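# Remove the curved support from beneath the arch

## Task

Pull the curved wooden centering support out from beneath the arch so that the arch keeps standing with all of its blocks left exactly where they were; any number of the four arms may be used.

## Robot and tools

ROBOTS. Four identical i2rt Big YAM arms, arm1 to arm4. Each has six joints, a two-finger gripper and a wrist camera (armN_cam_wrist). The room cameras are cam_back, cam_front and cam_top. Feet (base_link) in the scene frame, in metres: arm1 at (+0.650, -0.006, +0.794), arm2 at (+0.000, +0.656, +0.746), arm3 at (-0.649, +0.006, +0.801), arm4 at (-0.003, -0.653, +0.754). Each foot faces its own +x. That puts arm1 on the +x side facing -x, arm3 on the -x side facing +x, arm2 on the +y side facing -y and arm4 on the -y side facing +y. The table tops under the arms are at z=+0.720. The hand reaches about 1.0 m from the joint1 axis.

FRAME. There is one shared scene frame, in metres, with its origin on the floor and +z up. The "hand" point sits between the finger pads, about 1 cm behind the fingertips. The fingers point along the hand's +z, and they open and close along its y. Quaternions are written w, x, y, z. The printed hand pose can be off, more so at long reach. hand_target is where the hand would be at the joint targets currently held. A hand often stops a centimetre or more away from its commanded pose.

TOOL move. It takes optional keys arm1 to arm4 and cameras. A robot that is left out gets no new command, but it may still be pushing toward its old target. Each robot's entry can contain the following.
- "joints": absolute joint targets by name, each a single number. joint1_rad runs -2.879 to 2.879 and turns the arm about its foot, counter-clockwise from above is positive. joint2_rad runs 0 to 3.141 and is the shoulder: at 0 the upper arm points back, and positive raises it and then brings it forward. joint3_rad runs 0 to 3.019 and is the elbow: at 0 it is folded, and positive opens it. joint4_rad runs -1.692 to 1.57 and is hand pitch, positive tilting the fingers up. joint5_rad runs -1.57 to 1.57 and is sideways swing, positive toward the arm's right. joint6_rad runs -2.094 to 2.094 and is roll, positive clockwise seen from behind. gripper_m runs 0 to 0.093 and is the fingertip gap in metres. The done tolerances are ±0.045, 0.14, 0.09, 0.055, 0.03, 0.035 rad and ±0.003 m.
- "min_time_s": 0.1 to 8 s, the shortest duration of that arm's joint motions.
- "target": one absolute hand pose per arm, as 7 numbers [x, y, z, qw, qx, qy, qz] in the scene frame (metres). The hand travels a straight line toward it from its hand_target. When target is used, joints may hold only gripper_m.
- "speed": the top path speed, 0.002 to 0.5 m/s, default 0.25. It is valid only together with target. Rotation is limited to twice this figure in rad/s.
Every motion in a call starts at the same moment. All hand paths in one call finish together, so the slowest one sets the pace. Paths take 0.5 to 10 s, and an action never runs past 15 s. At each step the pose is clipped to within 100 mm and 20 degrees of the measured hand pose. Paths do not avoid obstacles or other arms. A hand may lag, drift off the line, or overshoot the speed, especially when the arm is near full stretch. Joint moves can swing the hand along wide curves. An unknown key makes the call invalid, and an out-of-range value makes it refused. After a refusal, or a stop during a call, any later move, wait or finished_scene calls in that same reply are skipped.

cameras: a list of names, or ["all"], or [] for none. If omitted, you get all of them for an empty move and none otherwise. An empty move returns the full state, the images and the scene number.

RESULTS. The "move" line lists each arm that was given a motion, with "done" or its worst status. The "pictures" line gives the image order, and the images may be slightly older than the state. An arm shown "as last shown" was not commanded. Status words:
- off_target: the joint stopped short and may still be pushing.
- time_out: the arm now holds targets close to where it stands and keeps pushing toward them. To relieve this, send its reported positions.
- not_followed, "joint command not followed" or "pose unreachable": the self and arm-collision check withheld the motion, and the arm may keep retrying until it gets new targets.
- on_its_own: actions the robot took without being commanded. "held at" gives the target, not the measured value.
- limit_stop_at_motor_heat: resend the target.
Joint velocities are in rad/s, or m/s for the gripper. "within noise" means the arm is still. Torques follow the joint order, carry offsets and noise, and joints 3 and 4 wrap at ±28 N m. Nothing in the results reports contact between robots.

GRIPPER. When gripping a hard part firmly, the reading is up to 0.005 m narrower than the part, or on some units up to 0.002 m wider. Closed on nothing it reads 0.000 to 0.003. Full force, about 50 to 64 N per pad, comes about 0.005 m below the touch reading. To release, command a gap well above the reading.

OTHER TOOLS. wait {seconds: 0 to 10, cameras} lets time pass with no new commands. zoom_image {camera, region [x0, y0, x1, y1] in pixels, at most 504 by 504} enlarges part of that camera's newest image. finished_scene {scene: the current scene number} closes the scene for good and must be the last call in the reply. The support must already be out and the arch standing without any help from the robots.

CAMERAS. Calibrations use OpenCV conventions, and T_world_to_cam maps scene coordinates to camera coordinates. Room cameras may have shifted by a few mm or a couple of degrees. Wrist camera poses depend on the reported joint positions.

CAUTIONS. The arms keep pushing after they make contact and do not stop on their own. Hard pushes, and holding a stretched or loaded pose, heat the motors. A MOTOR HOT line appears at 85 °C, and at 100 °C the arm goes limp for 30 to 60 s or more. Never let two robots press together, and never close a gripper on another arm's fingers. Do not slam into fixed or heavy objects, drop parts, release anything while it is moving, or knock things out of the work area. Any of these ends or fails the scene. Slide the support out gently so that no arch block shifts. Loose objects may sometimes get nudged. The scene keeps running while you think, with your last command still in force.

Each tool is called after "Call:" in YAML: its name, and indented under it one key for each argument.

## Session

Call:
move:
  cameras: ["cam_front","cam_top","cam_back","arm1_cam_wrist","arm3_cam_wrist"]

Scene clock: 0.00 s.
Joint torques (N m): no reading
Motor temperatures (°C): arm1=[36 33 36 30 28 30 32] | arm2=[36 31 32 31 32 28 28] | arm3=[30 38 35 31 29 29 34] | arm4=[33 32 32 35 32 27 33]
Heat: arm1: hottest joint1_rad 36 °C; arm2: hottest joint1_rad 36 °C; arm3: hottest joint2_rad 38 °C; arm4: hottest joint4_rad 35 °C.
Joint velocities: within noise
arm1.joint_positions: joint1_rad=-0.792 joint2_rad=+0.597 joint3_rad=+1.317 joint4_rad=-1.235 joint5_rad=+0.036 joint6_rad=+0.139 gripper_m=+0.09396
arm1.joint_status: not commanded
arm1.hand: x=+0.4866 y=+0.1760 z=+1.3259 quat_wxyz=(-0.185, +0.761, -0.404, -0.473) (m; scene frame)
arm1.hand_target: x=+0.4882 y=+0.1742 z=+1.3369 quat_wxyz=(-0.188, +0.755, -0.401, -0.483) (m; scene frame)
arm1.hand_status: not commanded
arm2.joint_positions: joint1_rad=+0.031 joint2_rad=+0.603 joint3_rad=+1.457 joint4_rad=-1.387 joint5_rad=-0.263 joint6_rad=+0.761 gripper_m=+0.09396
arm2.joint_status: not commanded
arm2.hand: x=+0.0421 y=+0.4486 z=+1.3126 quat_wxyz=(-0.497, -0.768, -0.393, +0.094) (m; scene frame)
arm2.hand_target: x=+0.0421 y=+0.4516 z=+1.3209 quat_wxyz=(-0.505, -0.763, -0.391, +0.098) (m; scene frame)
arm2.hand_status: not commanded
arm3.joint_positions: joint1_rad=+0.554 joint2_rad=+0.643 joint3_rad=+1.438 joint4_rad=-1.241 joint5_rad=+0.294 joint6_rad=+0.554 gripper_m=+0.09396
arm3.joint_status: not commanded
arm3.hand: x=-0.4138 y=+0.1037 z=+1.3791 quat_wxyz=(-0.507, -0.061, -0.841, -0.178) (m; scene frame)
arm3.hand_target: x=-0.4167 y=+0.1018 z=+1.3926 quat_wxyz=(-0.517, -0.063, -0.833, -0.186) (m; scene frame)
arm3.hand_status: not commanded
arm4.joint_positions: joint1_rad=-0.454 joint2_rad=+0.631 joint3_rad=+1.450 joint4_rad=-1.565 joint5_rad=-0.075 joint6_rad=-0.150 gripper_m=+0.09396
arm4.joint_status: not commanded
arm4.hand: x=+0.0668 y=-0.4724 z=+1.2759 quat_wxyz=(-0.346, +0.552, -0.728, -0.214) (m; scene frame)
arm4.hand_target: x=+0.0658 y=-0.4742 z=+1.2836 quat_wxyz=(-0.354, +0.550, -0.724, -0.218) (m; scene frame)
arm4.hand_status: not commanded
pictures: arm1_cam_wrist, arm3_cam_wrist, cam_back, cam_front, cam_top
camera_calibration:
arm1_cam_wrist: T_world_to_cam=[[0.797319, 0.596147, -0.0942867, -0.368986], [0.509163, -0.748247, -0.4253, 0.451023], [-0.324091, 0.291093, -0.900128, 1.42768], [0, 0, 0, 1]] pos_world=[0.527254, 0.141859, 1.44212]
arm3_cam_wrist: T_world_to_cam=[[0.0879263, -0.924112, -0.371868, 0.64589], [-0.911985, 0.0754847, -0.403218, 0.172778], [0.400689, 0.374592, -0.83614, 1.40781], [0, 0, 0, 1]] pos_world=[-0.463312, 0.0564809, 1.48697]

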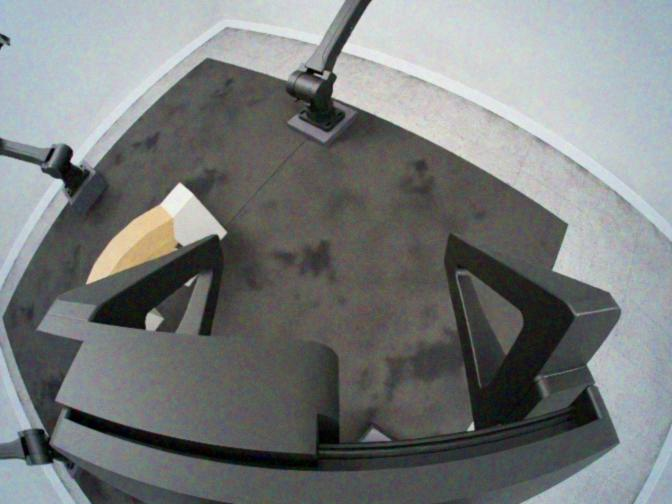

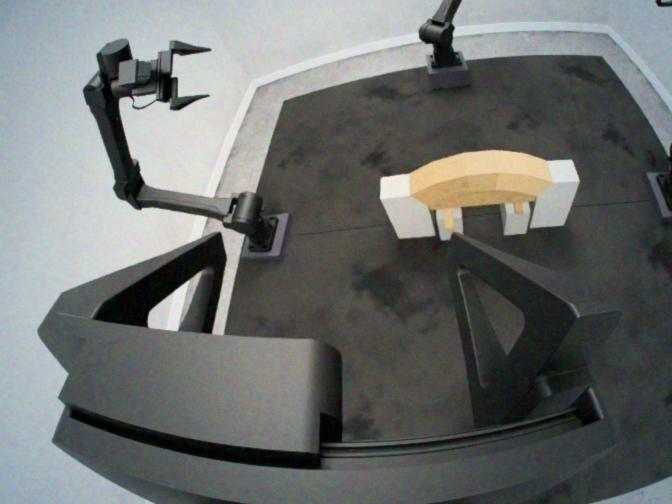

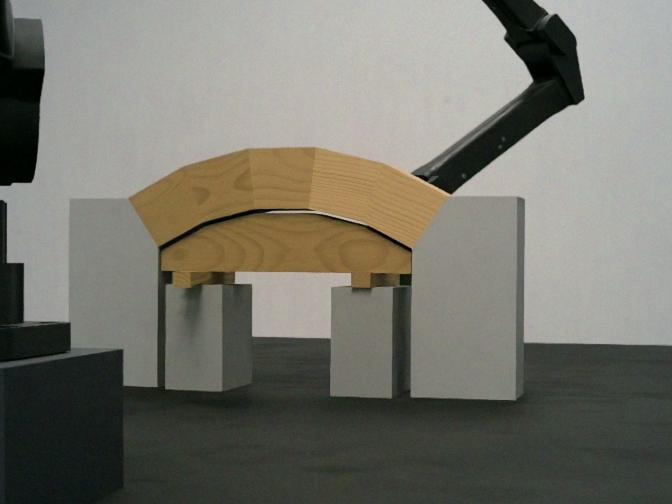

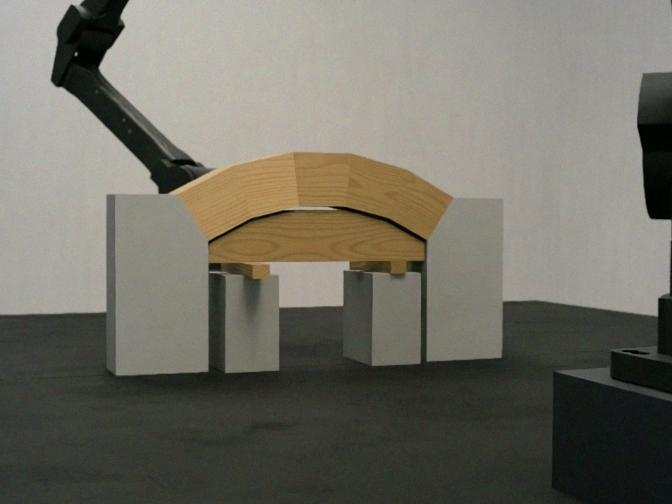

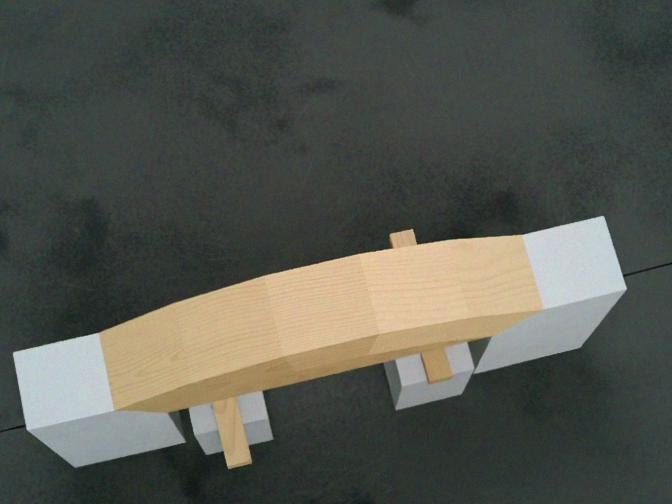

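Call:
move:
  arm3: {"target":[-0.12,0.09,0.89,0.4213,0.0711,0.9035,-0.0332],"speed":0.45,"joints":{"gripper_m":0.05}}
  arm1: {"target":[0.08,-0.09,0.91,0.0332,-0.9035,0.0711,0.4213],"speed":0.45,"joints":{"gripper_m":0.05}}
  cameras: ["arm1_cam_wrist","arm3_cam_wrist"]

Scene clock: 3.20 s.
Joint torques (N m): arm1=[0.09 -9.88 9.89 2.89 0.05 -0.14] | arm2=[1.2 3.55 9.35 2.29 -0.02 -0.06] | arm3=[-1.2 -9.7 12.66 1.78 0.43 -0.02] | arm4=[-1.44 4.13 8.61 2.02 0.04 -0.01]
Motor temperatures (°C): arm1=[36 33 36 30 28 30 31] | arm2=[36 31 32 31 32 28 28] | arm3=[30 38 35 31 29 29 34] | arm4=[33 32 32 35 32 27 33]
Heat: arm1: hottest joint1_rad 36 °C; arm2: hottest joint1_rad 36 °C; arm3: hottest joint2_rad 38 °C; arm4: hottest joint4_rad 35 °C.
move: arm1 off_target; arm3 off_target
Joint velocities: within noise
arm1.joint_positions: joint1_rad=+0.250 joint2_rad=+1.551 joint3_rad=+0.876 joint4_rad=-0.110 joint5_rad=+0.291 joint6_rad=+0.277 gripper_m=+0.05009
arm1.joint_status: all done
arm1.hand: x=+0.1030 y=-0.0805 z=+0.8972 quat_wxyz=(-0.040, +0.911, -0.078, -0.402) (m; scene frame)
arm1.hand_target: x=+0.0816 y=-0.0898 z=+0.9105 quat_wxyz=(-0.033, +0.904, -0.071, -0.421) (m; scene frame)
arm1.hand_status: off_target (0.028 m and 2.6 deg from the pose sent, 0.639 m and 45.7 deg at the start; pose on its path clipped on 27 of 75 steps)
arm2, arm4: as last shown
arm3.joint_positions: joint1_rad=+0.230 joint2_rad=+1.508 joint3_rad=+0.732 joint4_rad=-0.014 joint5_rad=+0.309 joint6_rad=+0.289 gripper_m=+0.05009
arm3.joint_status: all done
arm3.hand: x=-0.1452 y=+0.0895 z=+0.8715 quat_wxyz=(-0.398, -0.066, -0.914, +0.036) (m; scene frame)
arm3.hand_target: x=-0.1218 y=+0.0897 z=+0.8908 quat_wxyz=(-0.421, -0.071, -0.904, +0.033) (m; scene frame)
arm3.hand_status: off_target (0.031 m and 3.1 deg from the pose sent, 0.571 m and 27.2 deg at the start)
pictures: arm1_cam_wrist, arm3_cam_wrist
camera_calibration:
arm1_cam_wrist: T_world_to_cam=[[0.183375, 0.982848, 0.0195948, 0.0414802], [0.961774, -0.175248, -0.210426, 0.0787903], [-0.203382, 0.0574326, -0.977413, 1.03029], [0, 0, 0, 1]] pos_world=[0.126159, -0.0861333, 1.02279]
arm3_cam_wrist: T_world_to_cam=[[-0.143635, -0.98963, 0.000818852, 0.0677881], [-0.976069, 0.14153, -0.165104, -0.00857166], [0.163276, -0.024514, -0.986276, 1.01325], [0, 0, 0, 1]] pos_world=[-0.164069, 0.0931371, 0.997871]

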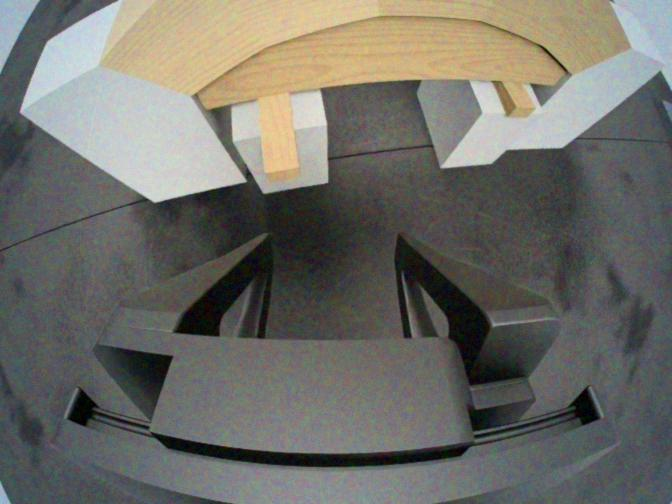

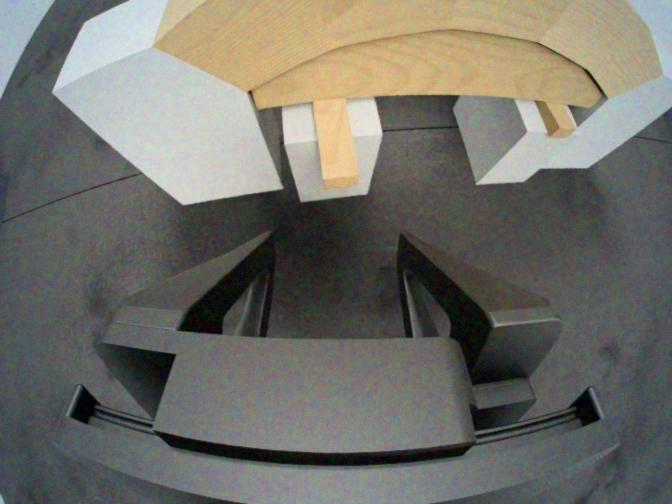

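Call:
move:
  arm3: {"target":[-0.07,0.082,0.858,0.4224,0.0316,0.9058,-0.0147],"speed":0.15}
  arm1: {"target":[0.035,-0.096,0.885,0.0147,-0.9058,0.0316,0.4223],"speed":0.15}
  cameras: ["arm1_cam_wrist","arm3_cam_wrist"]

Scene clock: 7.33 s.
Joint torques (N m): arm1=[-1.73 -11.87 9.76 3.04 0 -0.23] | arm2=[1.14 3.96 9.4 2.28 0 -0.06] | arm3=[-1.2 -11.34 12.25 1.83 0.11 -0.06] | arm4=[-0.85 4.42 8.53 2.14 0.01 0.02]
Motor temperatures (°C): arm1=[36 33 37 30 28 30 31] | arm2=[36 31 33 31 32 28 28] | arm3=[30 38 36 31 29 29 34] | arm4=[33 32 32 35 32 27 33]
Heat: arm1: hottest joint3_rad 37 °C; arm2: hottest joint1_rad 36 °C; arm3: hottest joint2_rad 38 °C; arm4: hottest joint4_rad 35 °C.
move: arm1 off_target; arm3 off_target
Joint velocities: within noise
arm1.joint_positions: joint1_rad=+0.237 joint2_rad=+1.687 joint3_rad=+0.966 joint4_rad=-0.048 joint5_rad=+0.203 joint6_rad=+0.195 gripper_m=+0.05009
arm1.joint_status: not commanded
arm1.hand: x=+0.0607 y=-0.0975 z=+0.8727 quat_wxyz=(-0.017, +0.915, -0.030, -0.401) (m; scene frame)
arm1.hand_target: x=+0.0368 y=-0.0956 z=+0.8856 quat_wxyz=(-0.015, +0.906, -0.032, -0.422) (m; scene frame)
arm1.hand_status: off_target (0.029 m and 2.7 deg from the pose sent, 0.071 m and 6.5 deg at the start)
arm2, arm4: as last shown
arm3.joint_positions: joint1_rad=+0.157 joint2_rad=+1.668 joint3_rad=+0.823 joint4_rad=+0.087 joint5_rad=+0.197 joint6_rad=+0.182 gripper_m=+0.05009
arm3.joint_status: not commanded
arm3.hand: x=-0.0956 y=+0.0805 z=+0.8430 quat_wxyz=(-0.400, -0.031, -0.916, +0.018) (m; scene frame)
arm3.hand_target: x=-0.0717 y=+0.0818 z=+0.8586 quat_wxyz=(-0.422, -0.032, -0.906, +0.015) (m; scene frame)
arm3.hand_status: off_target (0.030 m and 2.9 deg from the pose sent, 0.077 m and 5.6 deg at the start)
pictures: arm1_cam_wrist, arm3_cam_wrist
camera_calibration:
arm1_cam_wrist: T_world_to_cam=[[0.078284, 0.996804, 0.0158974, 0.0774188], [0.975981, -0.0733772, -0.205125, 0.115731], [-0.203303, 0.0315736, -0.978607, 0.997226], [0, 0, 0, 1]] pos_world=[0.0837275, -0.100165, 0.9984]
arm3_cam_wrist: T_world_to_cam=[[-0.0648043, -0.997886, -0.00498478, 0.0792384], [-0.983821, 0.0647255, -0.167051, 0.0434891], [0.167021, -0.00592151, -0.985936, 0.975326], [0, 0, 0, 1]] pos_world=[-0.114979, 0.0820314, 0.969268]

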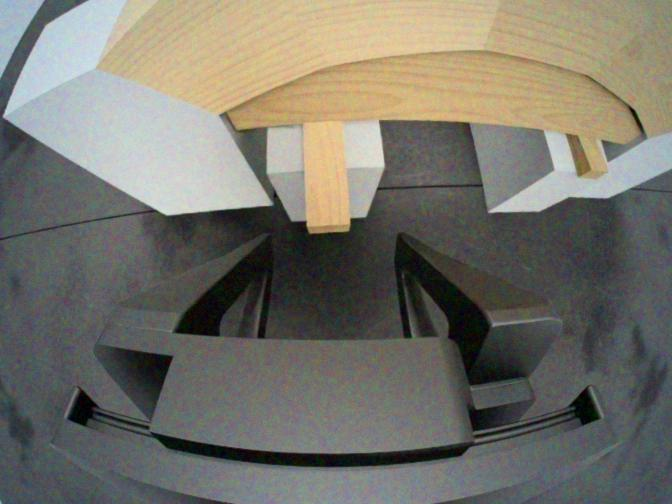

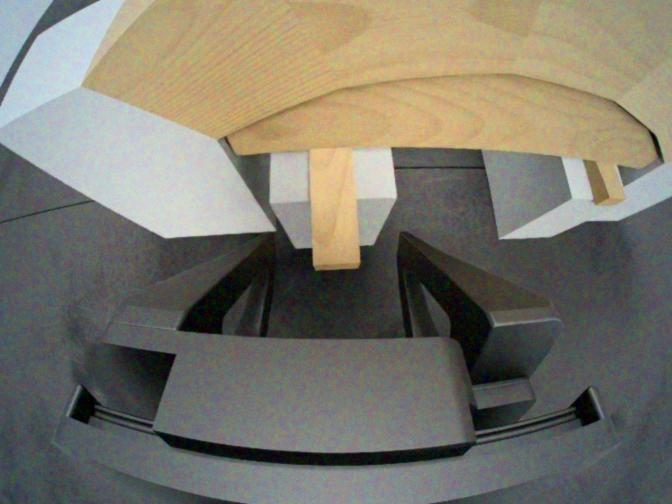

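Call:
move:
  arm3: {"target":[-0.068,0.082,0.823,0.4224,0.0316,0.9058,-0.0147],"speed":0.12}
  arm1: {"target":[0.014,-0.1,0.858,0.0147,-0.9058,0.0316,0.4223],"speed":0.12}
  cameras: ["arm1_cam_wrist","arm3_cam_wrist"]

Scene clock: 9.10 s.
Joint torques (N m): arm1=[-1.49 -13.1 9.43 3.06 0 -0.23] | arm2=[1.32 3.78 9.35 2.26 -0.01 -0.06] | arm3=[-0.73 -12.22 10.5 1.89 0.11 -0.04] | arm4=[-1.26 4.25 8.58 2.1 0.01 0.03]
Motor temperatures (°C): arm1=[36 34 37 30 28 30 31] | arm2=[36 31 33 31 32 28 28] | arm3=[30 38 37 31 29 29 34] | arm4=[33 32 32 35 32 27 33]
Heat: arm1: hottest joint3_rad 37 °C; arm2: hottest joint1_rad 36 °C; arm3: hottest joint2_rad 38 °C; arm4: hottest joint4_rad 35 °C.
move: arm1 off_target; arm3 off_target
Joint velocities: within noise
arm1.joint_positions: joint1_rad=+0.237 joint2_rad=+1.782 joint3_rad=+1.013 joint4_rad=+0.000 joint5_rad=+0.203 joint6_rad=+0.195 gripper_m=+0.05009
arm1.joint_status: not commanded
arm1.hand: x=+0.0391 y=-0.1019 z=+0.8468 quat_wxyz=(-0.017, +0.915, -0.030, -0.401) (m; scene frame)
arm1.hand_target: x=+0.0157 y=-0.0996 z=+0.8587 quat_wxyz=(-0.015, +0.906, -0.032, -0.422) (m; scene frame)
arm1.hand_status: off_target (0.028 m and 2.7 deg from the pose sent, 0.049 m and 2.7 deg at the start)
arm2, arm4: as last shown
arm3.joint_positions: joint1_rad=+0.157 joint2_rad=+1.758 joint3_rad=+0.823 joint4_rad=+0.184 joint5_rad=+0.197 joint6_rad=+0.181 gripper_m=+0.05009
arm3.joint_status: not commanded
arm3.hand: x=-0.0886 y=+0.0818 z=+0.8117 quat_wxyz=(-0.403, -0.031, -0.915, +0.017) (m; scene frame)
arm3.hand_target: x=-0.0691 y=+0.0819 z=+0.8235 quat_wxyz=(-0.422, -0.032, -0.906, +0.015) (m; scene frame)
arm3.hand_status: off_target (0.024 m and 2.5 deg from the pose sent, 0.034 m and 2.9 deg at the start)
pictures: arm1_cam_wrist, arm3_cam_wrist
camera_calibration:
arm1_cam_wrist: T_world_to_cam=[[0.0780441, 0.996817, 0.016275, 0.0836565], [0.976064, -0.0730749, -0.204838, 0.130917], [-0.202997, 0.0318719, -0.978661, 0.967695], [0, 0, 0, 1]] pos_world=[0.062127, -0.104666, 0.9725]
arm3_cam_wrist: T_world_to_cam=[[-0.0641934, -0.997918, -0.00624033, 0.0818191], [-0.982662, 0.0642994, -0.173897, 0.0507394], [0.173936, -0.00503087, -0.984744, 0.942928], [0, 0, 0, 1]] pos_world=[-0.108897, 0.08313, 0.937877]

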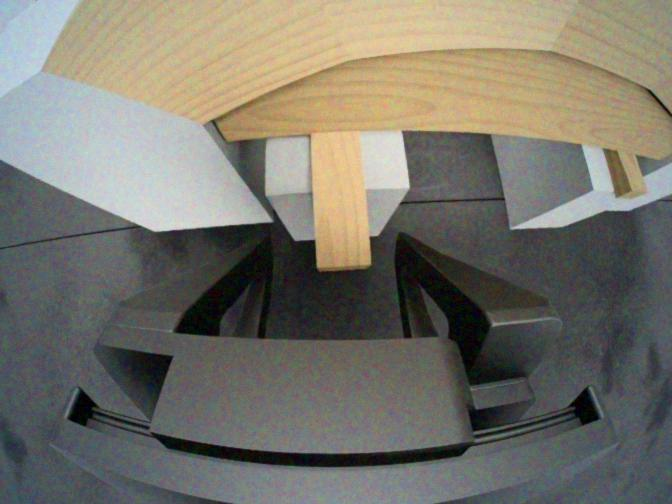

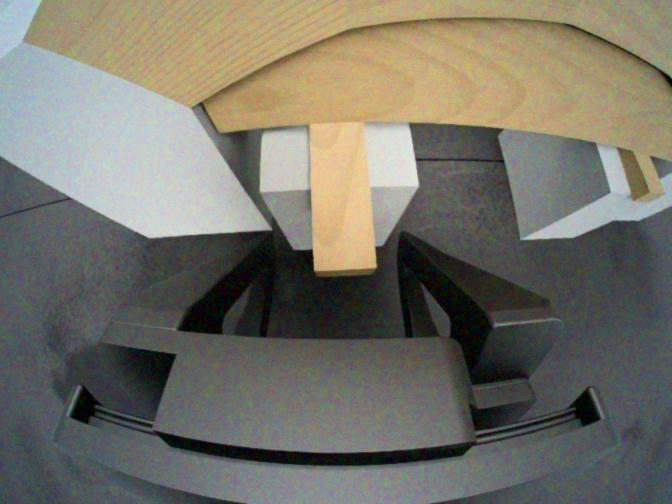

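Call:
move:
  arm3: {"joints":{"gripper_m":0.025}}
  arm1: {"joints":{"gripper_m":0.025}}

Call:
move:
  arm3: {"joints":{"gripper_m":0.011}}
  arm1: {"joints":{"gripper_m":0.011}}
  cameras: ["arm1_cam_wrist","arm3_cam_wrist"]

Scene clock: 10.07 s.
Joint torques (N m): arm1=[-1.44 -13.1 9.39 3.07 0 -0.22] | arm2=[1.38 3.6 9.37 2.24 -0.02 -0.05] | arm3=[-0.73 -12.28 10.45 1.84 0.1 -0.02] | arm4=[-1.61 3.9 8.57 2.14 -0.04 0]
Motor temperatures (°C): arm1=[36 34 38 30 28 30 31] | arm2=[36 31 33 31 32 28 28] | arm3=[30 38 37 31 29 29 34] | arm4=[33 32 32 35 32 27 33]
Heat: arm1: hottest joint3_rad 38 °C; arm2: hottest joint1_rad 36 °C; arm3: hottest joint2_rad 38 °C; arm4: hottest joint4_rad 35 °C.
move: arm1 done; arm3 done
Joint velocities: within noise
arm1.joint_positions: joint1_rad=+0.237 joint2_rad=+1.782 joint3_rad=+1.013 joint4_rad=+0.000 joint5_rad=+0.203 joint6_rad=+0.194 gripper_m=+0.02517
arm1.joint_status: all done
arm1.hand: x=+0.0391 y=-0.1019 z=+0.8468 quat_wxyz=(-0.017, +0.915, -0.030, -0.401) (m; scene frame)
arm1.hand_target: x=+0.0157 y=-0.0997 z=+0.8587 quat_wxyz=(-0.015, +0.906, -0.031, -0.422) (m; scene frame)
arm1.hand_status: not commanded
arm2, arm4: as last shown
arm3.joint_positions: joint1_rad=+0.157 joint2_rad=+1.758 joint3_rad=+0.823 joint4_rad=+0.184 joint5_rad=+0.197 joint6_rad=+0.181 gripper_m=+0.02517
arm3.joint_status: all done
arm3.hand: x=-0.0886 y=+0.0818 z=+0.8117 quat_wxyz=(-0.403, -0.031, -0.915, +0.017) (m; scene frame)
arm3.hand_target: x=-0.0691 y=+0.0819 z=+0.8235 quat_wxyz=(-0.422, -0.031, -0.906, +0.015) (m; scene frame)
arm3.hand_status: not commanded
pictures: none

Scene clock: 10.53 s.
Joint torques (N m): arm1=[-1.44 -13.22 9.4 3.12 0.03 -0.21] | arm2=[1.32 3.72 9.33 2.28 -0.01 -0.05] | arm3=[-0.85 -12.4 10.48 1.89 0.11 -0.03] | arm4=[-1.26 4.42 8.51 2.14 -0.03 -0.01]
Motor temperatures (°C): arm1=[36 34 38 30 28 30 31] | arm2=[36 31 33 31 32 28 28] | arm3=[30 38 37 31 29 29 34] | arm4=[33 32 32 35 32 27 33]
Heat: arm1: hottest joint3_rad 38 °C; arm2: hottest joint1_rad 36 °C; arm3: hottest joint2_rad 38 °C; arm4: hottest joint4_rad 35 °C.
move: arm1 off_target; arm3 off_target
Joint velocities: arm1=[within noise] | arm2=[-0.015 -0.005 0.002 -0.017 -0.051 -0.154 0] | arm3=[within noise] | arm4=[within noise]
arm1.joint_positions: joint1_rad=+0.237 joint2_rad=+1.782 joint3_rad=+1.013 joint4_rad=+0.000 joint5_rad=+0.202 joint6_rad=+0.194 gripper_m=+0.01741
arm1.joint_status: gripper_m off_target (ended at +0.01744, target +0.01100)
arm1.hand: x=+0.0392 y=-0.1020 z=+0.8468 quat_wxyz=(-0.017, +0.915, -0.029, -0.401) (m; scene frame)
arm1.hand_target: x=+0.0157 y=-0.0997 z=+0.8587 quat_wxyz=(-0.015, +0.906, -0.031, -0.422) (m; scene frame)
arm1.hand_status: not commanded
arm2, arm4: as last shown
arm3.joint_positions: joint1_rad=+0.157 joint2_rad=+1.758 joint3_rad=+0.823 joint4_rad=+0.184 joint5_rad=+0.196 joint6_rad=+0.181 gripper_m=+0.01724
arm3.joint_status: gripper_m off_target (ended at +0.01727, target +0.01100)
arm3.hand: x=-0.0886 y=+0.0818 z=+0.8117 quat_wxyz=(-0.403, -0.031, -0.915, +0.017) (m; scene frame)
arm3.hand_target: x=-0.0691 y=+0.0819 z=+0.8235 quat_wxyz=(-0.422, -0.032, -0.906, +0.015) (m; scene frame)
arm3.hand_status: not commanded
pictures: arm1_cam_wrist, arm3_cam_wrist
camera_calibration:
arm1_cam_wrist: T_world_to_cam=[[0.0767904, 0.996908, 0.0166512, 0.0834766], [0.976201, -0.0717772, -0.204646, 0.13085], [-0.202818, 0.0319698, -0.978694, 0.967731], [0, 0, 0, 1]] pos_world=[0.0621273, -0.104765, 0.9725]
arm3_cam_wrist: T_world_to_cam=[[-0.0636881, -0.99795, -0.00623234, 0.0819699], [-0.982714, 0.063801, -0.173792, 0.0506714], [0.173833, -0.00494386, -0.984763, 0.942928], [0, 0, 0, 1]] pos_world=[-0.108896, 0.0832307, 0.937877]

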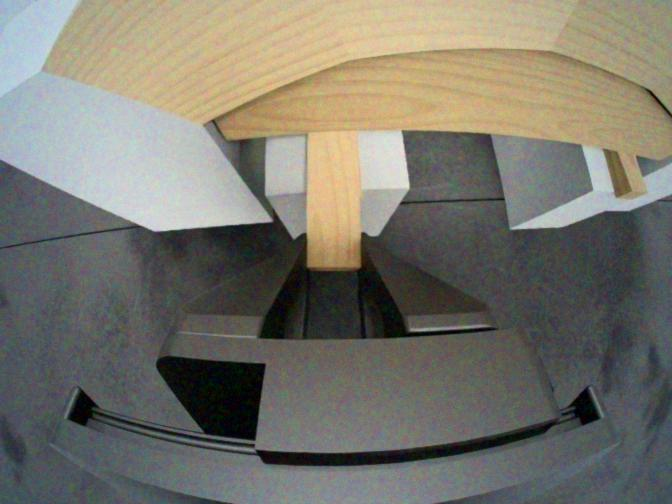

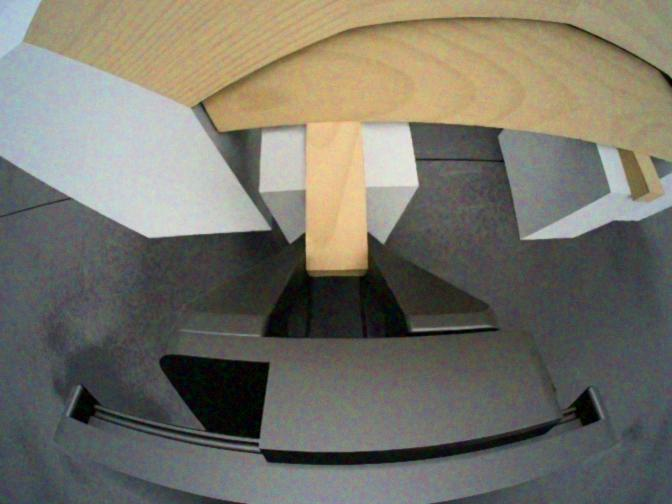

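Call:
move:
  arm3: {"target":[-0.205,0.087,0.821,0.4224,0.0316,0.9058,-0.0147],"speed":0.12}
  arm1: {"target":[0.16,-0.107,0.857,0.0147,-0.9058,0.0316,0.4223],"speed":0.12}
  cameras: ["cam_top"]

Scene clock: 12.90 s.
Joint torques (N m): arm1=[0.62 -11.75 4.64 3.07 0.27 -0.01] | arm2=[1.32 3.84 9.36 2.26 -0.01 -0.05] | arm3=[0.62 -10.87 6.01 1.88 0.45 0.21] | arm4=[-1.14 4.01 8.66 1.96 -0.02 0.02]
Motor temperatures (°C): arm1=[36 34 38 30 28 30 32] | arm2=[36 31 33 31 32 28 28] | arm3=[30 38 37 31 29 29 34] | arm4=[33 32 33 35 32 27 33]
Heat: arm1: hottest joint3_rad 38 °C; arm2: hottest joint1_rad 36 °C; arm3: hottest joint2_rad 38 °C; arm4: hottest joint4_rad 35 °C.
move: arm1 off_target; arm3 off_target
Joint velocities: within noise
arm1.joint_positions: joint1_rad=+0.307 joint2_rad=+1.537 joint3_rad=+0.672 joint4_rad=+0.096 joint5_rad=+0.267 joint6_rad=+0.236 gripper_m=+0.01741
arm1.joint_status: not commanded
arm1.hand: x=+0.1590 y=-0.1007 z=+0.8477 quat_wxyz=(-0.023, +0.913, -0.029, -0.407) (m; scene frame)
arm1.hand_target: x=+0.1599 y=-0.1069 z=+0.8568 quat_wxyz=(-0.015, +0.906, -0.032, -0.422) (m; scene frame)
arm1.hand_status: off_target (0.011 m and 2.1 deg from the pose sent, 0.121 m and 2.7 deg at the start)
arm2, arm4: as last shown
arm3.joint_positions: joint1_rad=+0.233 joint2_rad=+1.546 joint3_rad=+0.492 joint4_rad=+0.294 joint5_rad=+0.260 joint6_rad=+0.225 gripper_m=+0.01724
arm3.joint_status: not commanded
arm3.hand: x=-0.2088 y=+0.0817 z=+0.8089 quat_wxyz=(-0.405, -0.028, -0.914, +0.023) (m; scene frame)
arm3.hand_target: x=-0.2051 y=+0.0870 z=+0.8208 quat_wxyz=(-0.422, -0.032, -0.906, +0.014) (m; scene frame)
arm3.hand_status: off_target (0.014 m and 2.4 deg from the pose sent, 0.117 m and 2.5 deg at the start)
pictures: cam_top

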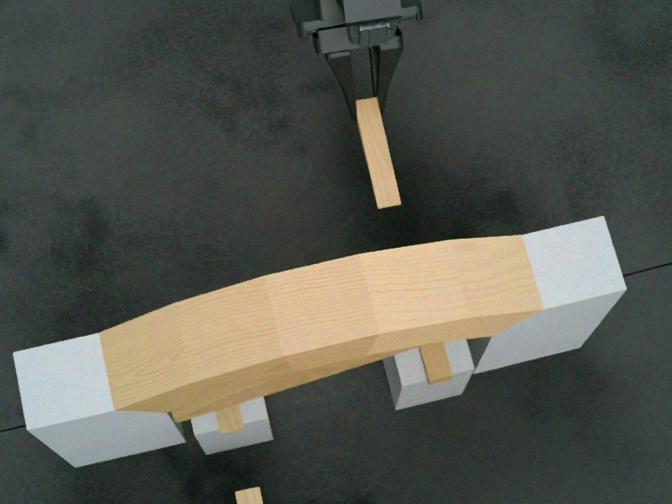

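Call:
move:
  arm3: {"target":[-0.28,0.2,0.765,0.4224,0.0316,0.9058,-0.0147],"speed":0.3}
  arm1: {"target":[0.27,-0.225,0.78,0.0147,-0.9058,0.0316,0.4223],"speed":0.3}

Call:
move:
  arm3: {"target":[-0.28,0.2,0.73,0.4224,0.0316,0.9058,-0.0147],"speed":0.06}
  arm1: {"target":[0.27,-0.225,0.74,0.0147,-0.9058,0.0316,0.4223],"speed":0.06}
  cameras: ["arm1_cam_wrist","arm3_cam_wrist","cam_front","cam_back"]

Scene clock: 15.23 s.
Joint torques (N m): arm1=[0.44 -7.59 4.05 2.65 0.46 0] | arm2=[0.97 3.84 9.36 2.28 -0.02 -0.05] | arm3=[0.56 -8 5.94 1.29 0.65 0.18] | arm4=[-1.49 4.01 8.68 2.03 0.04 0.03]
Motor temperatures (°C): arm1=[36 34 38 30 28 30 32] | arm2=[36 31 33 31 32 28 28] | arm3=[30 38 38 31 29 29 34] | arm4=[33 32 33 35 32 27 33]
Heat: arm1: hottest joint3_rad 38 °C; arm2: hottest joint1_rad 36 °C; arm3: hottest joint2_rad 38 °C; arm4: hottest joint4_rad 35 °C.
move: arm1 done; arm3 off_target
Joint velocities: within noise
arm1.joint_positions: joint1_rad=+0.756 joint2_rad=+1.644 joint3_rad=+0.535 joint4_rad=+0.220 joint5_rad=+0.579 joint6_rad=+0.591 gripper_m=+0.01741
arm1.joint_status: not commanded
arm1.hand: x=+0.2696 y=-0.2191 z=+0.7844 quat_wxyz=(-0.020, +0.907, -0.030, -0.420) (m; scene frame)
arm1.hand_target: x=+0.2701 y=-0.2250 z=+0.7801 quat_wxyz=(-0.015, +0.906, -0.031, -0.422) (m; scene frame)
arm1.hand_status: done (0.007 m and 0.7 deg from the pose sent, 0.180 m and 2.2 deg at the start)
arm2, arm4: as last shown
arm3.joint_positions: joint1_rad=+0.666 joint2_rad=+1.690 joint3_rad=+0.442 joint4_rad=+0.373 joint5_rad=+0.566 joint6_rad=+0.558 gripper_m=+0.01724
arm3.joint_status: not commanded
arm3.hand: x=-0.2863 y=+0.1910 z=+0.7636 quat_wxyz=(-0.416, -0.028, -0.909, +0.022) (m; scene frame)
arm3.hand_target: x=-0.2803 y=+0.1999 z=+0.7651 quat_wxyz=(-0.422, -0.031, -0.906, +0.015) (m; scene frame)
arm3.hand_status: off_target (0.011 m and 1.3 deg from the pose sent, 0.145 m and 2.4 deg at the start)
pictures: none

Scene clock: 16.63 s.
Joint torques (N m): arm1=[0.67 -8.64 2.97 2.73 0.47 0.03] | arm2=[1.2 3.72 9.36 2.29 -0.02 -0.06] | arm3=[0.56 -8.64 4.88 1.66 0.6 0.16] | arm4=[-0.79 4.01 8.65 2.11 -0.02 0.02]
Motor temperatures (°C): arm1=[36 34 38 30 28 30 32] | arm2=[36 31 33 31 32 28 28] | arm3=[30 38 38 31 29 29 34] | arm4=[33 32 33 35 32 27 32]
Heat: arm1: hottest joint3_rad 38 °C; arm2: hottest joint1_rad 36 °C; arm3: hottest joint2_rad 38 °C; arm4: hottest joint4_rad 35 °C.
move: arm1 done; arm3 off_target
Joint velocities: within noise
arm1.joint_positions: joint1_rad=+0.756 joint2_rad=+1.792 joint3_rad=+0.535 joint4_rad=+0.368 joint5_rad=+0.580 joint6_rad=+0.594 gripper_m=+0.01741
arm1.joint_status: not commanded
arm1.hand: x=+0.2681 y=-0.2198 z=+0.7453 quat_wxyz=(-0.019, +0.907, -0.032, -0.420) (m; scene frame)
arm1.hand_target: x=+0.2701 y=-0.2250 z=+0.7402 quat_wxyz=(-0.015, +0.906, -0.031, -0.422) (m; scene frame)
arm1.hand_status: done (0.008 m and 0.6 deg from the pose sent, 0.045 m and 0.7 deg at the start)
arm2.joint_positions: joint1_rad=+0.031 joint2_rad=+0.603 joint3_rad=+1.457 joint4_rad=-1.387 joint5_rad=-0.263 joint6_rad=+0.761 gripper_m=+0.09396
arm2.joint_status: not commanded
arm2.hand: x=+0.0421 y=+0.4486 z=+1.3126 quat_wxyz=(-0.497, -0.768, -0.393, +0.094) (m; scene frame)
arm2.hand_target: x=+0.0421 y=+0.4516 z=+1.3209 quat_wxyz=(-0.505, -0.763, -0.391, +0.098) (m; scene frame)
arm2.hand_status: not commanded
arm3.joint_positions: joint1_rad=+0.666 joint2_rad=+1.835 joint3_rad=+0.444 joint4_rad=+0.506 joint5_rad=+0.568 joint6_rad=+0.561 gripper_m=+0.01724
arm3.joint_status: not commanded
arm3.hand: x=-0.2885 y=+0.1888 z=+0.7286 quat_wxyz=(-0.413, -0.028, -0.910, +0.025) (m; scene frame)
arm3.hand_target: x=-0.2804 y=+0.1999 z=+0.7303 quat_wxyz=(-0.422, -0.032, -0.906, +0.015) (m; scene frame)
arm3.hand_status: off_target (0.014 m and 1.8 deg from the pose sent, 0.035 m and 1.3 deg at the start)
arm4.joint_positions: joint1_rad=-0.454 joint2_rad=+0.631 joint3_rad=+1.450 joint4_rad=-1.565 joint5_rad=-0.075 joint6_rad=-0.150 gripper_m=+0.09396
arm4.joint_status: not commanded
arm4.hand: x=+0.0668 y=-0.4724 z=+1.2759 quat_wxyz=(-0.346, +0.552, -0.728, -0.214) (m; scene frame)
arm4.hand_target: x=+0.0658 y=-0.4742 z=+1.2836 quat_wxyz=(-0.354, +0.550, -0.724, -0.218) (m; scene frame)
arm4.hand_status: not commanded
pictures: arm1_cam_wrist, arm3_cam_wrist, cam_back, cam_front
camera_calibration:
arm1_cam_wrist: T_world_to_cam=[[0.0840536, 0.996314, 0.017155, 0.182532], [0.966098, -0.0772628, -0.246342, -0.0892376], [-0.244108, 0.0372794, -0.969031, 0.923546], [0, 0, 0, 1]] pos_world=[0.296315, -0.223183, 0.869831]
arm3_cam_wrist: T_world_to_cam=[[-0.0642337, -0.997885, 0.00998477, 0.163435], [-0.978828, 0.0610522, -0.195366, -0.149698], [0.194344, -0.0223225, -0.980679, 0.902643], [0, 0, 0, 1]] pos_world=[-0.311453, 0.192378, 0.854326]

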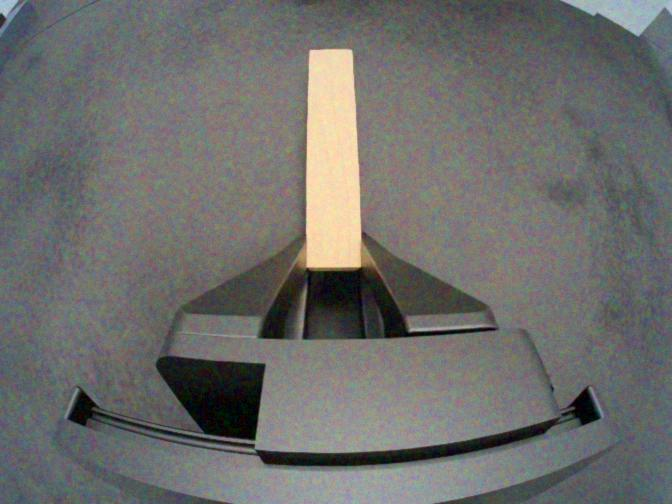

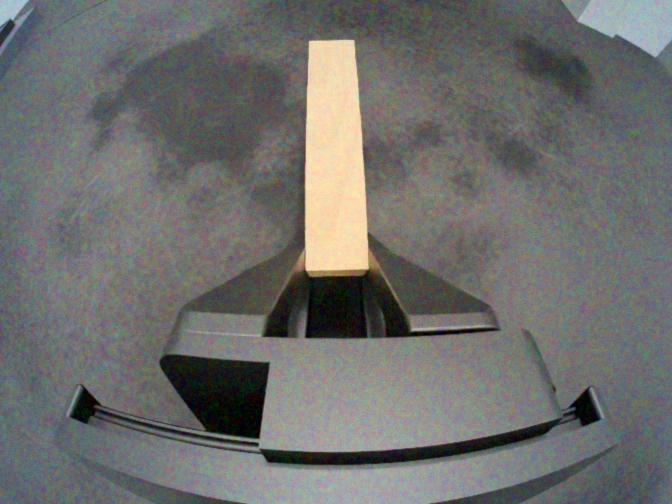

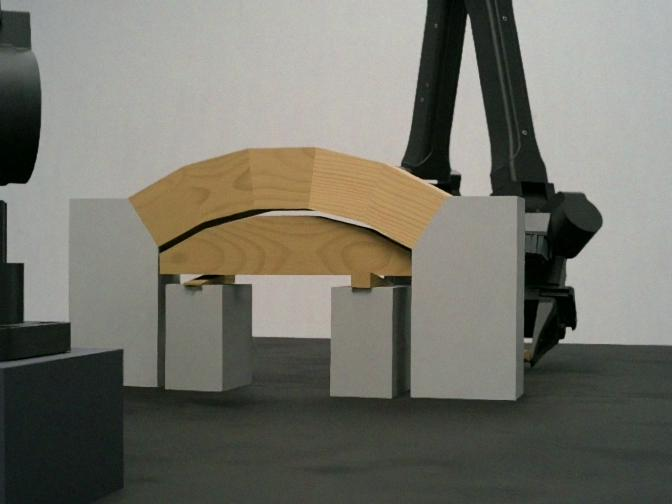

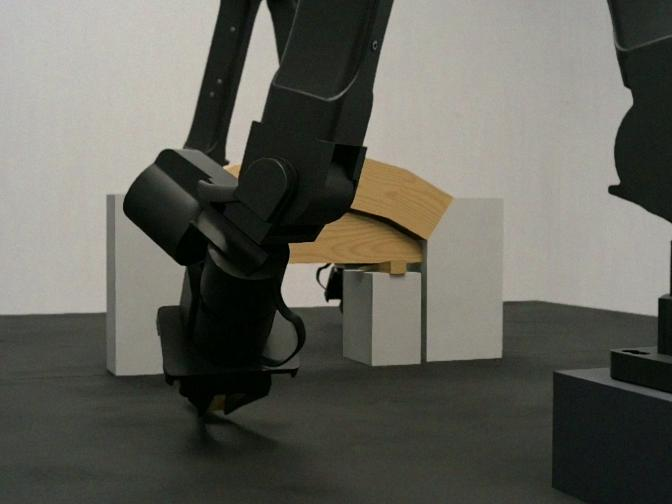

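Call:
move:
  arm1: {"joints":{"gripper_m":0.04}}
  arm3: {"joints":{"gripper_m":0.04}}

Call:
move:
  arm3: {"target":[-0.285,0.195,0.84,0.4224,0.0316,0.9058,-0.0147],"speed":0.4}
  arm1: {"target":[0.27,-0.223,0.86,0.0147,-0.9058,0.0316,0.4223],"speed":0.4}

Call:
move:
  arm3: {"target":[-0.08,-0.088,0.87,0.4224,0.0316,0.9058,-0.0147],"speed":0.4,"joints":{"gripper_m":0.05}}
  arm1: {"target":[0.05,0.095,0.9,0.0147,-0.9058,0.0316,0.4223],"speed":0.4,"joints":{"gripper_m":0.05}}
  cameras: ["arm1_cam_wrist","arm3_cam_wrist"]

Scene clock: 18.03 s.
Joint torques (N m): arm1=[0.56 -8.29 2.92 2.69 0.46 0.02] | arm2=[1.08 3.6 9.36 2.26 -0.02 -0.05] | arm3=[0.62 -8.53 4.89 1.61 0.59 0.18] | arm4=[-1.26 4.48 8.62 2.02 -0.02 0.02]
Motor temperatures (°C): arm1=[36 34 38 30 28 30 32] | arm2=[36 31 33 31 32 28 28] | arm3=[30 38 37 31 29 29 34] | arm4=[33 32 33 35 32 27 32]
Heat: arm1: hottest joint3_rad 38 °C; arm2: hottest joint1_rad 36 °C; arm3: hottest joint2_rad 38 °C; arm4: hottest joint4_rad 35 °C.
move: arm1 done; arm3 done
Joint velocities: within noise
arm1.joint_positions: joint1_rad=+0.756 joint2_rad=+1.792 joint3_rad=+0.535 joint4_rad=+0.368 joint5_rad=+0.580 joint6_rad=+0.594 gripper_m=+0.03986
arm1.joint_status: all done
arm1.hand: x=+0.2681 y=-0.2198 z=+0.7453 quat_wxyz=(-0.019, +0.907, -0.032, -0.420) (m; scene frame)
arm1.hand_target: x=+0.2701 y=-0.2250 z=+0.7402 quat_wxyz=(-0.015, +0.906, -0.032, -0.422) (m; scene frame)
arm1.hand_status: not commanded
arm2, arm4: as last shown
arm3.joint_positions: joint1_rad=+0.666 joint2_rad=+1.835 joint3_rad=+0.444 joint4_rad=+0.506 joint5_rad=+0.568 joint6_rad=+0.561 gripper_m=+0.03986
arm3.joint_status: all done
arm3.hand: x=-0.2885 y=+0.1888 z=+0.7286 quat_wxyz=(-0.413, -0.028, -0.910, +0.025) (m; scene frame)
arm3.hand_target: x=-0.2804 y=+0.2000 z=+0.7303 quat_wxyz=(-0.422, -0.032, -0.906, +0.014) (m; scene frame)
arm3.hand_status: not commanded
pictures: none

Scene clock: 19.43 s.
Joint torques (N m): arm1=[0.03 -7.59 8.51 0.9 0.3 -0.01] | arm2=[1.08 3.72 9.35 2.26 -0.01 -0.05] | arm3=[0.32 -8.7 9.43 0.46 0.54 0.18] | arm4=[-0.85 4.07 8.59 2.14 0 0.01]
Motor temperatures (°C): arm1=[36 34 38 30 28 30 32] | arm2=[36 31 33 31 32 28 28] | arm3=[30 38 38 31 29 29 34] | arm4=[33 32 33 35 32 27 32]
Heat: arm1: hottest joint3_rad 38 °C; arm2: hottest joint1_rad 36 °C; arm3: hottest joint2_rad 38 °C; arm4: hottest joint4_rad 35 °C.
move: arm1 off_target; arm3 off_target
Joint velocities: within noise
arm1.joint_positions: joint1_rad=+0.756 joint2_rad=+1.407 joint3_rad=+0.539 joint4_rad=-0.048 joint5_rad=+0.580 joint6_rad=+0.590 gripper_m=+0.03993
arm1.joint_status: not commanded
arm1.hand: x=+0.2832 y=-0.2074 z=+0.8434 quat_wxyz=(-0.029, +0.911, -0.026, -0.411) (m; scene frame)
arm1.hand_target: x=+0.2708 y=-0.2225 z=+0.8604 quat_wxyz=(-0.014, +0.906, -0.031, -0.422) (m; scene frame)
arm1.hand_status: off_target (0.026 m and 2.2 deg from the pose sent, 0.115 m and 0.6 deg at the start)
arm2, arm4: as last shown
arm3.joint_positions: joint1_rad=+0.666 joint2_rad=+1.415 joint3_rad=+0.444 joint4_rad=+0.077 joint5_rad=+0.568 joint6_rad=+0.558 gripper_m=+0.03994
arm3.joint_status: not commanded
arm3.hand: x=-0.2957 y=+0.1827 z=+0.8246 quat_wxyz=(-0.409, -0.025, -0.912, +0.029) (m; scene frame)
arm3.hand_target: x=-0.2855 y=+0.1948 z=+0.8401 quat_wxyz=(-0.422, -0.031, -0.906, +0.015) (m; scene frame)
arm3.hand_status: off_target (0.022 m and 2.4 deg from the pose sent, 0.112 m and 1.8 deg at the start)
pictures: none

Scene clock: 21.40 s.
Joint torques (N m): arm1=[-0.09 -10.99 10.04 1.22 -0.18 -0.17] | arm2=[0.97 3.66 9.35 2.26 -0.02 -0.05] | arm3=[-0.15 -10.81 12.62 0.69 -0.07 -0.05] | arm4=[-0.79 4.25 8.54 2.02 0 0]
Motor temperatures (°C): arm1=[36 34 38 30 28 30 32] | arm2=[36 31 33 31 32 28 28] | arm3=[30 38 38 31 29 29 34] | arm4=[33 32 33 35 32 27 32]
Heat: arm1: hottest joint3_rad 38 °C; arm2: hottest joint1_rad 36 °C; arm3: hottest joint2_rad 38 °C; arm4: hottest joint4_rad 35 °C.
move: arm1 off_target; arm3 off_target
Joint velocities: within noise
arm1.joint_positions: joint1_rad=-0.172 joint2_rad=+1.630 joint3_rad=+0.931 joint4_rad=-0.016 joint5_rad=-0.100 joint6_rad=-0.063 gripper_m=+0.04991
arm1.joint_status: all done
arm1.hand: x=+0.0681 y=+0.0924 z=+0.8940 quat_wxyz=(-0.013, +0.907, -0.038, -0.419) (m; scene frame)
arm1.hand_target: x=+0.0510 y=+0.0948 z=+0.9003 quat_wxyz=(-0.015, +0.906, -0.032, -0.423) (m; scene frame)
arm1.hand_status: off_target (0.019 m and 0.9 deg from the pose sent, 0.386 m and 2.2 deg at the start; pose on its path clipped on 10 of 59 steps)
arm2, arm4: as last shown
arm3.joint_positions: joint1_rad=-0.234 joint2_rad=+1.627 joint3_rad=+0.800 joint4_rad=+0.106 joint5_rad=-0.097 joint6_rad=-0.063 gripper_m=+0.04991
arm3.joint_status: all done
arm3.hand: x=-0.1008 y=-0.0859 z=+0.8583 quat_wxyz=(-0.411, -0.039, -0.911, +0.013) (m; scene frame)
arm3.hand_target: x=-0.0811 y=-0.0879 z=+0.8705 quat_wxyz=(-0.423, -0.032, -0.906, +0.015) (m; scene frame)
arm3.hand_status: off_target (0.024 m and 1.7 deg from the pose sent, 0.349 m and 2.4 deg at the start)
pictures: arm1_cam_wrist, arm3_cam_wrist
camera_calibration:
arm1_cam_wrist: T_world_to_cam=[[0.0910734, 0.995844, 0.000260377, -0.0995727], [0.966207, -0.0882997, -0.242171, 0.161981], [-0.241142, 0.0223069, -0.970234, 1.00954], [0, 0, 0, 1]] pos_world=[0.0960044, 0.090942, 1.01875]
arm3_cam_wrist: T_world_to_cam=[[-0.0741093, -0.997025, -0.0212069, -0.0740448], [-0.978561, 0.0768017, -0.191102, 0.0738554], [0.192162, 0.00658982, -0.981341, 0.990015], [0, 0, 0, 1]] pos_world=[-0.123459, -0.0860208, 0.984086]

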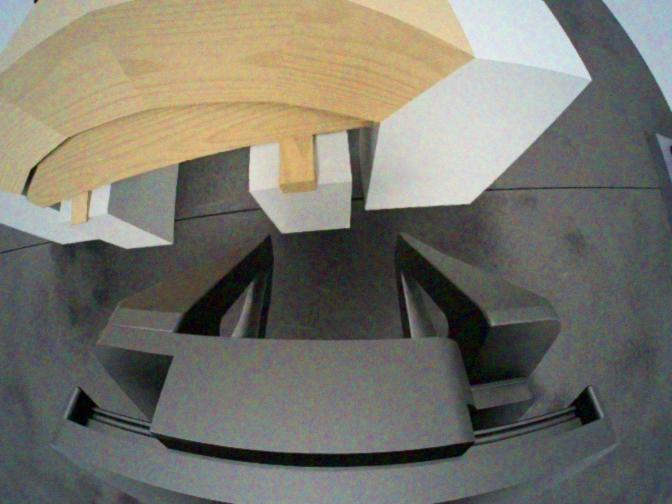

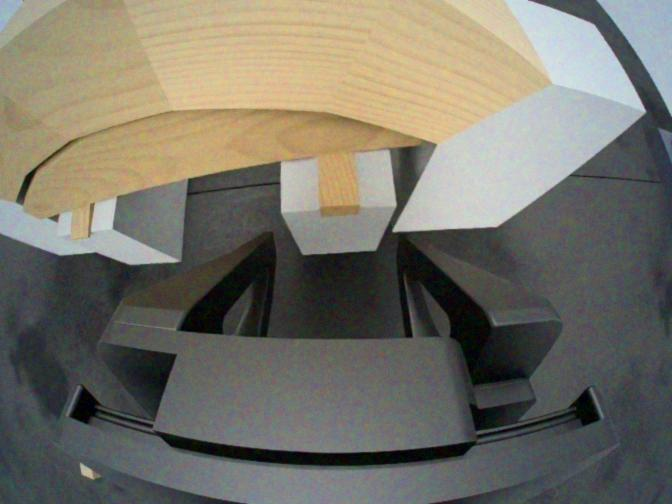

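Call:
move:
  arm3: {"target":[-0.046,-0.089,0.851,0.4224,0.0316,0.9058,-0.0147],"speed":0.1}
  arm1: {"target":[0.0,0.068,0.870,0.0147,-0.9058,0.0316,0.4223],"speed":0.1}
  cameras: ["arm1_cam_wrist","arm3_cam_wrist"]

Scene clock: 23.37 s.
Joint torques (N m): arm1=[0.38 -12.92 9.76 3.06 0.07 0.05] | arm2=[1.14 3.72 9.42 2.26 -0.02 -0.04] | arm3=[0.5 -12.1 12.33 1.73 0.22 0.07] | arm4=[-1.14 4.07 8.55 2.09 0.01 0.05]
Motor temperatures (°C): arm1=[36 34 39 30 28 30 32] | arm2=[36 31 34 31 32 28 28] | arm3=[30 38 39 31 29 29 34] | arm4=[33 32 33 35 32 27 32]
Heat: arm1: hottest joint3_rad 39 °C; arm2: hottest joint1_rad 36 °C; arm3: hottest joint3_rad 39 °C; arm4: hottest joint4_rad 35 °C.
move: arm1 off_target; arm3 off_target
Joint velocities: within noise
arm1.joint_positions: joint1_rad=-0.111 joint2_rad=+1.775 joint3_rad=+1.041 joint4_rad=-0.014 joint5_rad=-0.053 joint6_rad=-0.042 gripper_m=+0.04991
arm1.joint_status: not commanded
arm1.hand: x=+0.0249 y=+0.0706 z=+0.8606 quat_wxyz=(-0.016, +0.915, -0.031, -0.402) (m; scene frame)
arm1.hand_target: x=+0.0016 y=+0.0676 z=+0.8707 quat_wxyz=(-0.014, +0.906, -0.032, -0.422) (m; scene frame)
arm1.hand_status: off_target (0.027 m and 2.5 deg from the pose sent, 0.076 m and 0.9 deg at the start)
arm2, arm4: as last shown
arm3.joint_positions: joint1_rad=-0.230 joint2_rad=+1.733 joint3_rad=+0.886 joint4_rad=+0.106 joint5_rad=-0.094 joint6_rad=-0.064 gripper_m=+0.04991
arm3.joint_status: not commanded
arm3.hand: x=-0.0714 y=-0.0896 z=+0.8370 quat_wxyz=(-0.401, -0.038, -0.915, +0.012) (m; scene frame)
arm3.hand_target: x=-0.0477 y=-0.0886 z=+0.8516 quat_wxyz=(-0.422, -0.032, -0.906, +0.015) (m; scene frame)
arm3.hand_status: off_target (0.029 m and 2.8 deg from the pose sent, 0.055 m and 1.7 deg at the start)
pictures: arm1_cam_wrist, arm3_cam_wrist
camera_calibration:
arm1_cam_wrist: T_world_to_cam=[[0.0794669, 0.996749, 0.0132956, -0.0849614], [0.975303, -0.0749859, -0.207755, 0.162962], [-0.206082, 0.0294769, -0.978091, 0.972519], [0, 0, 0, 1]] pos_world=[0.0482331, 0.0682382, 0.986197]
arm3_cam_wrist: T_world_to_cam=[[-0.0716119, -0.997189, -0.022059, -0.0751594], [-0.982697, 0.0743242, -0.169652, 0.0803989], [0.170815, 0.00952821, -0.985257, 0.965506], [0, 0, 0, 1]] pos_world=[-0.0912974, -0.0901232, 0.963254]

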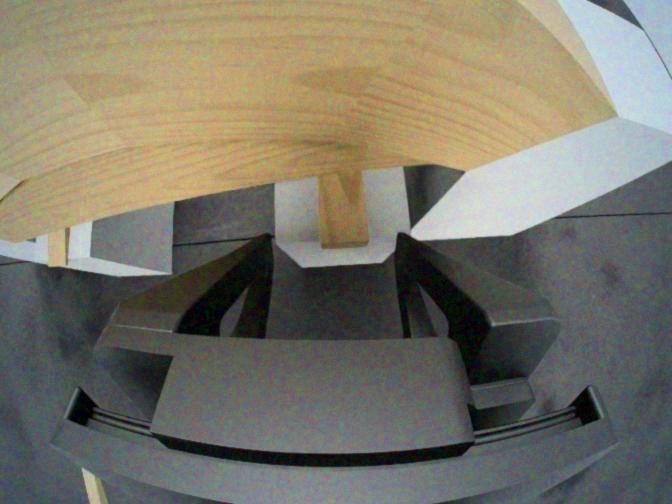

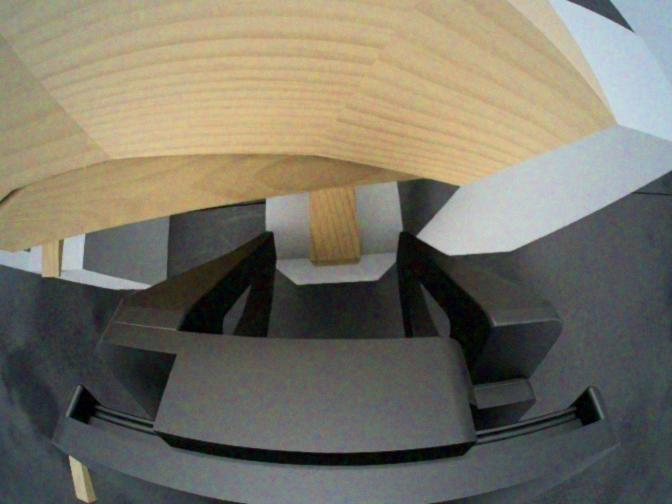

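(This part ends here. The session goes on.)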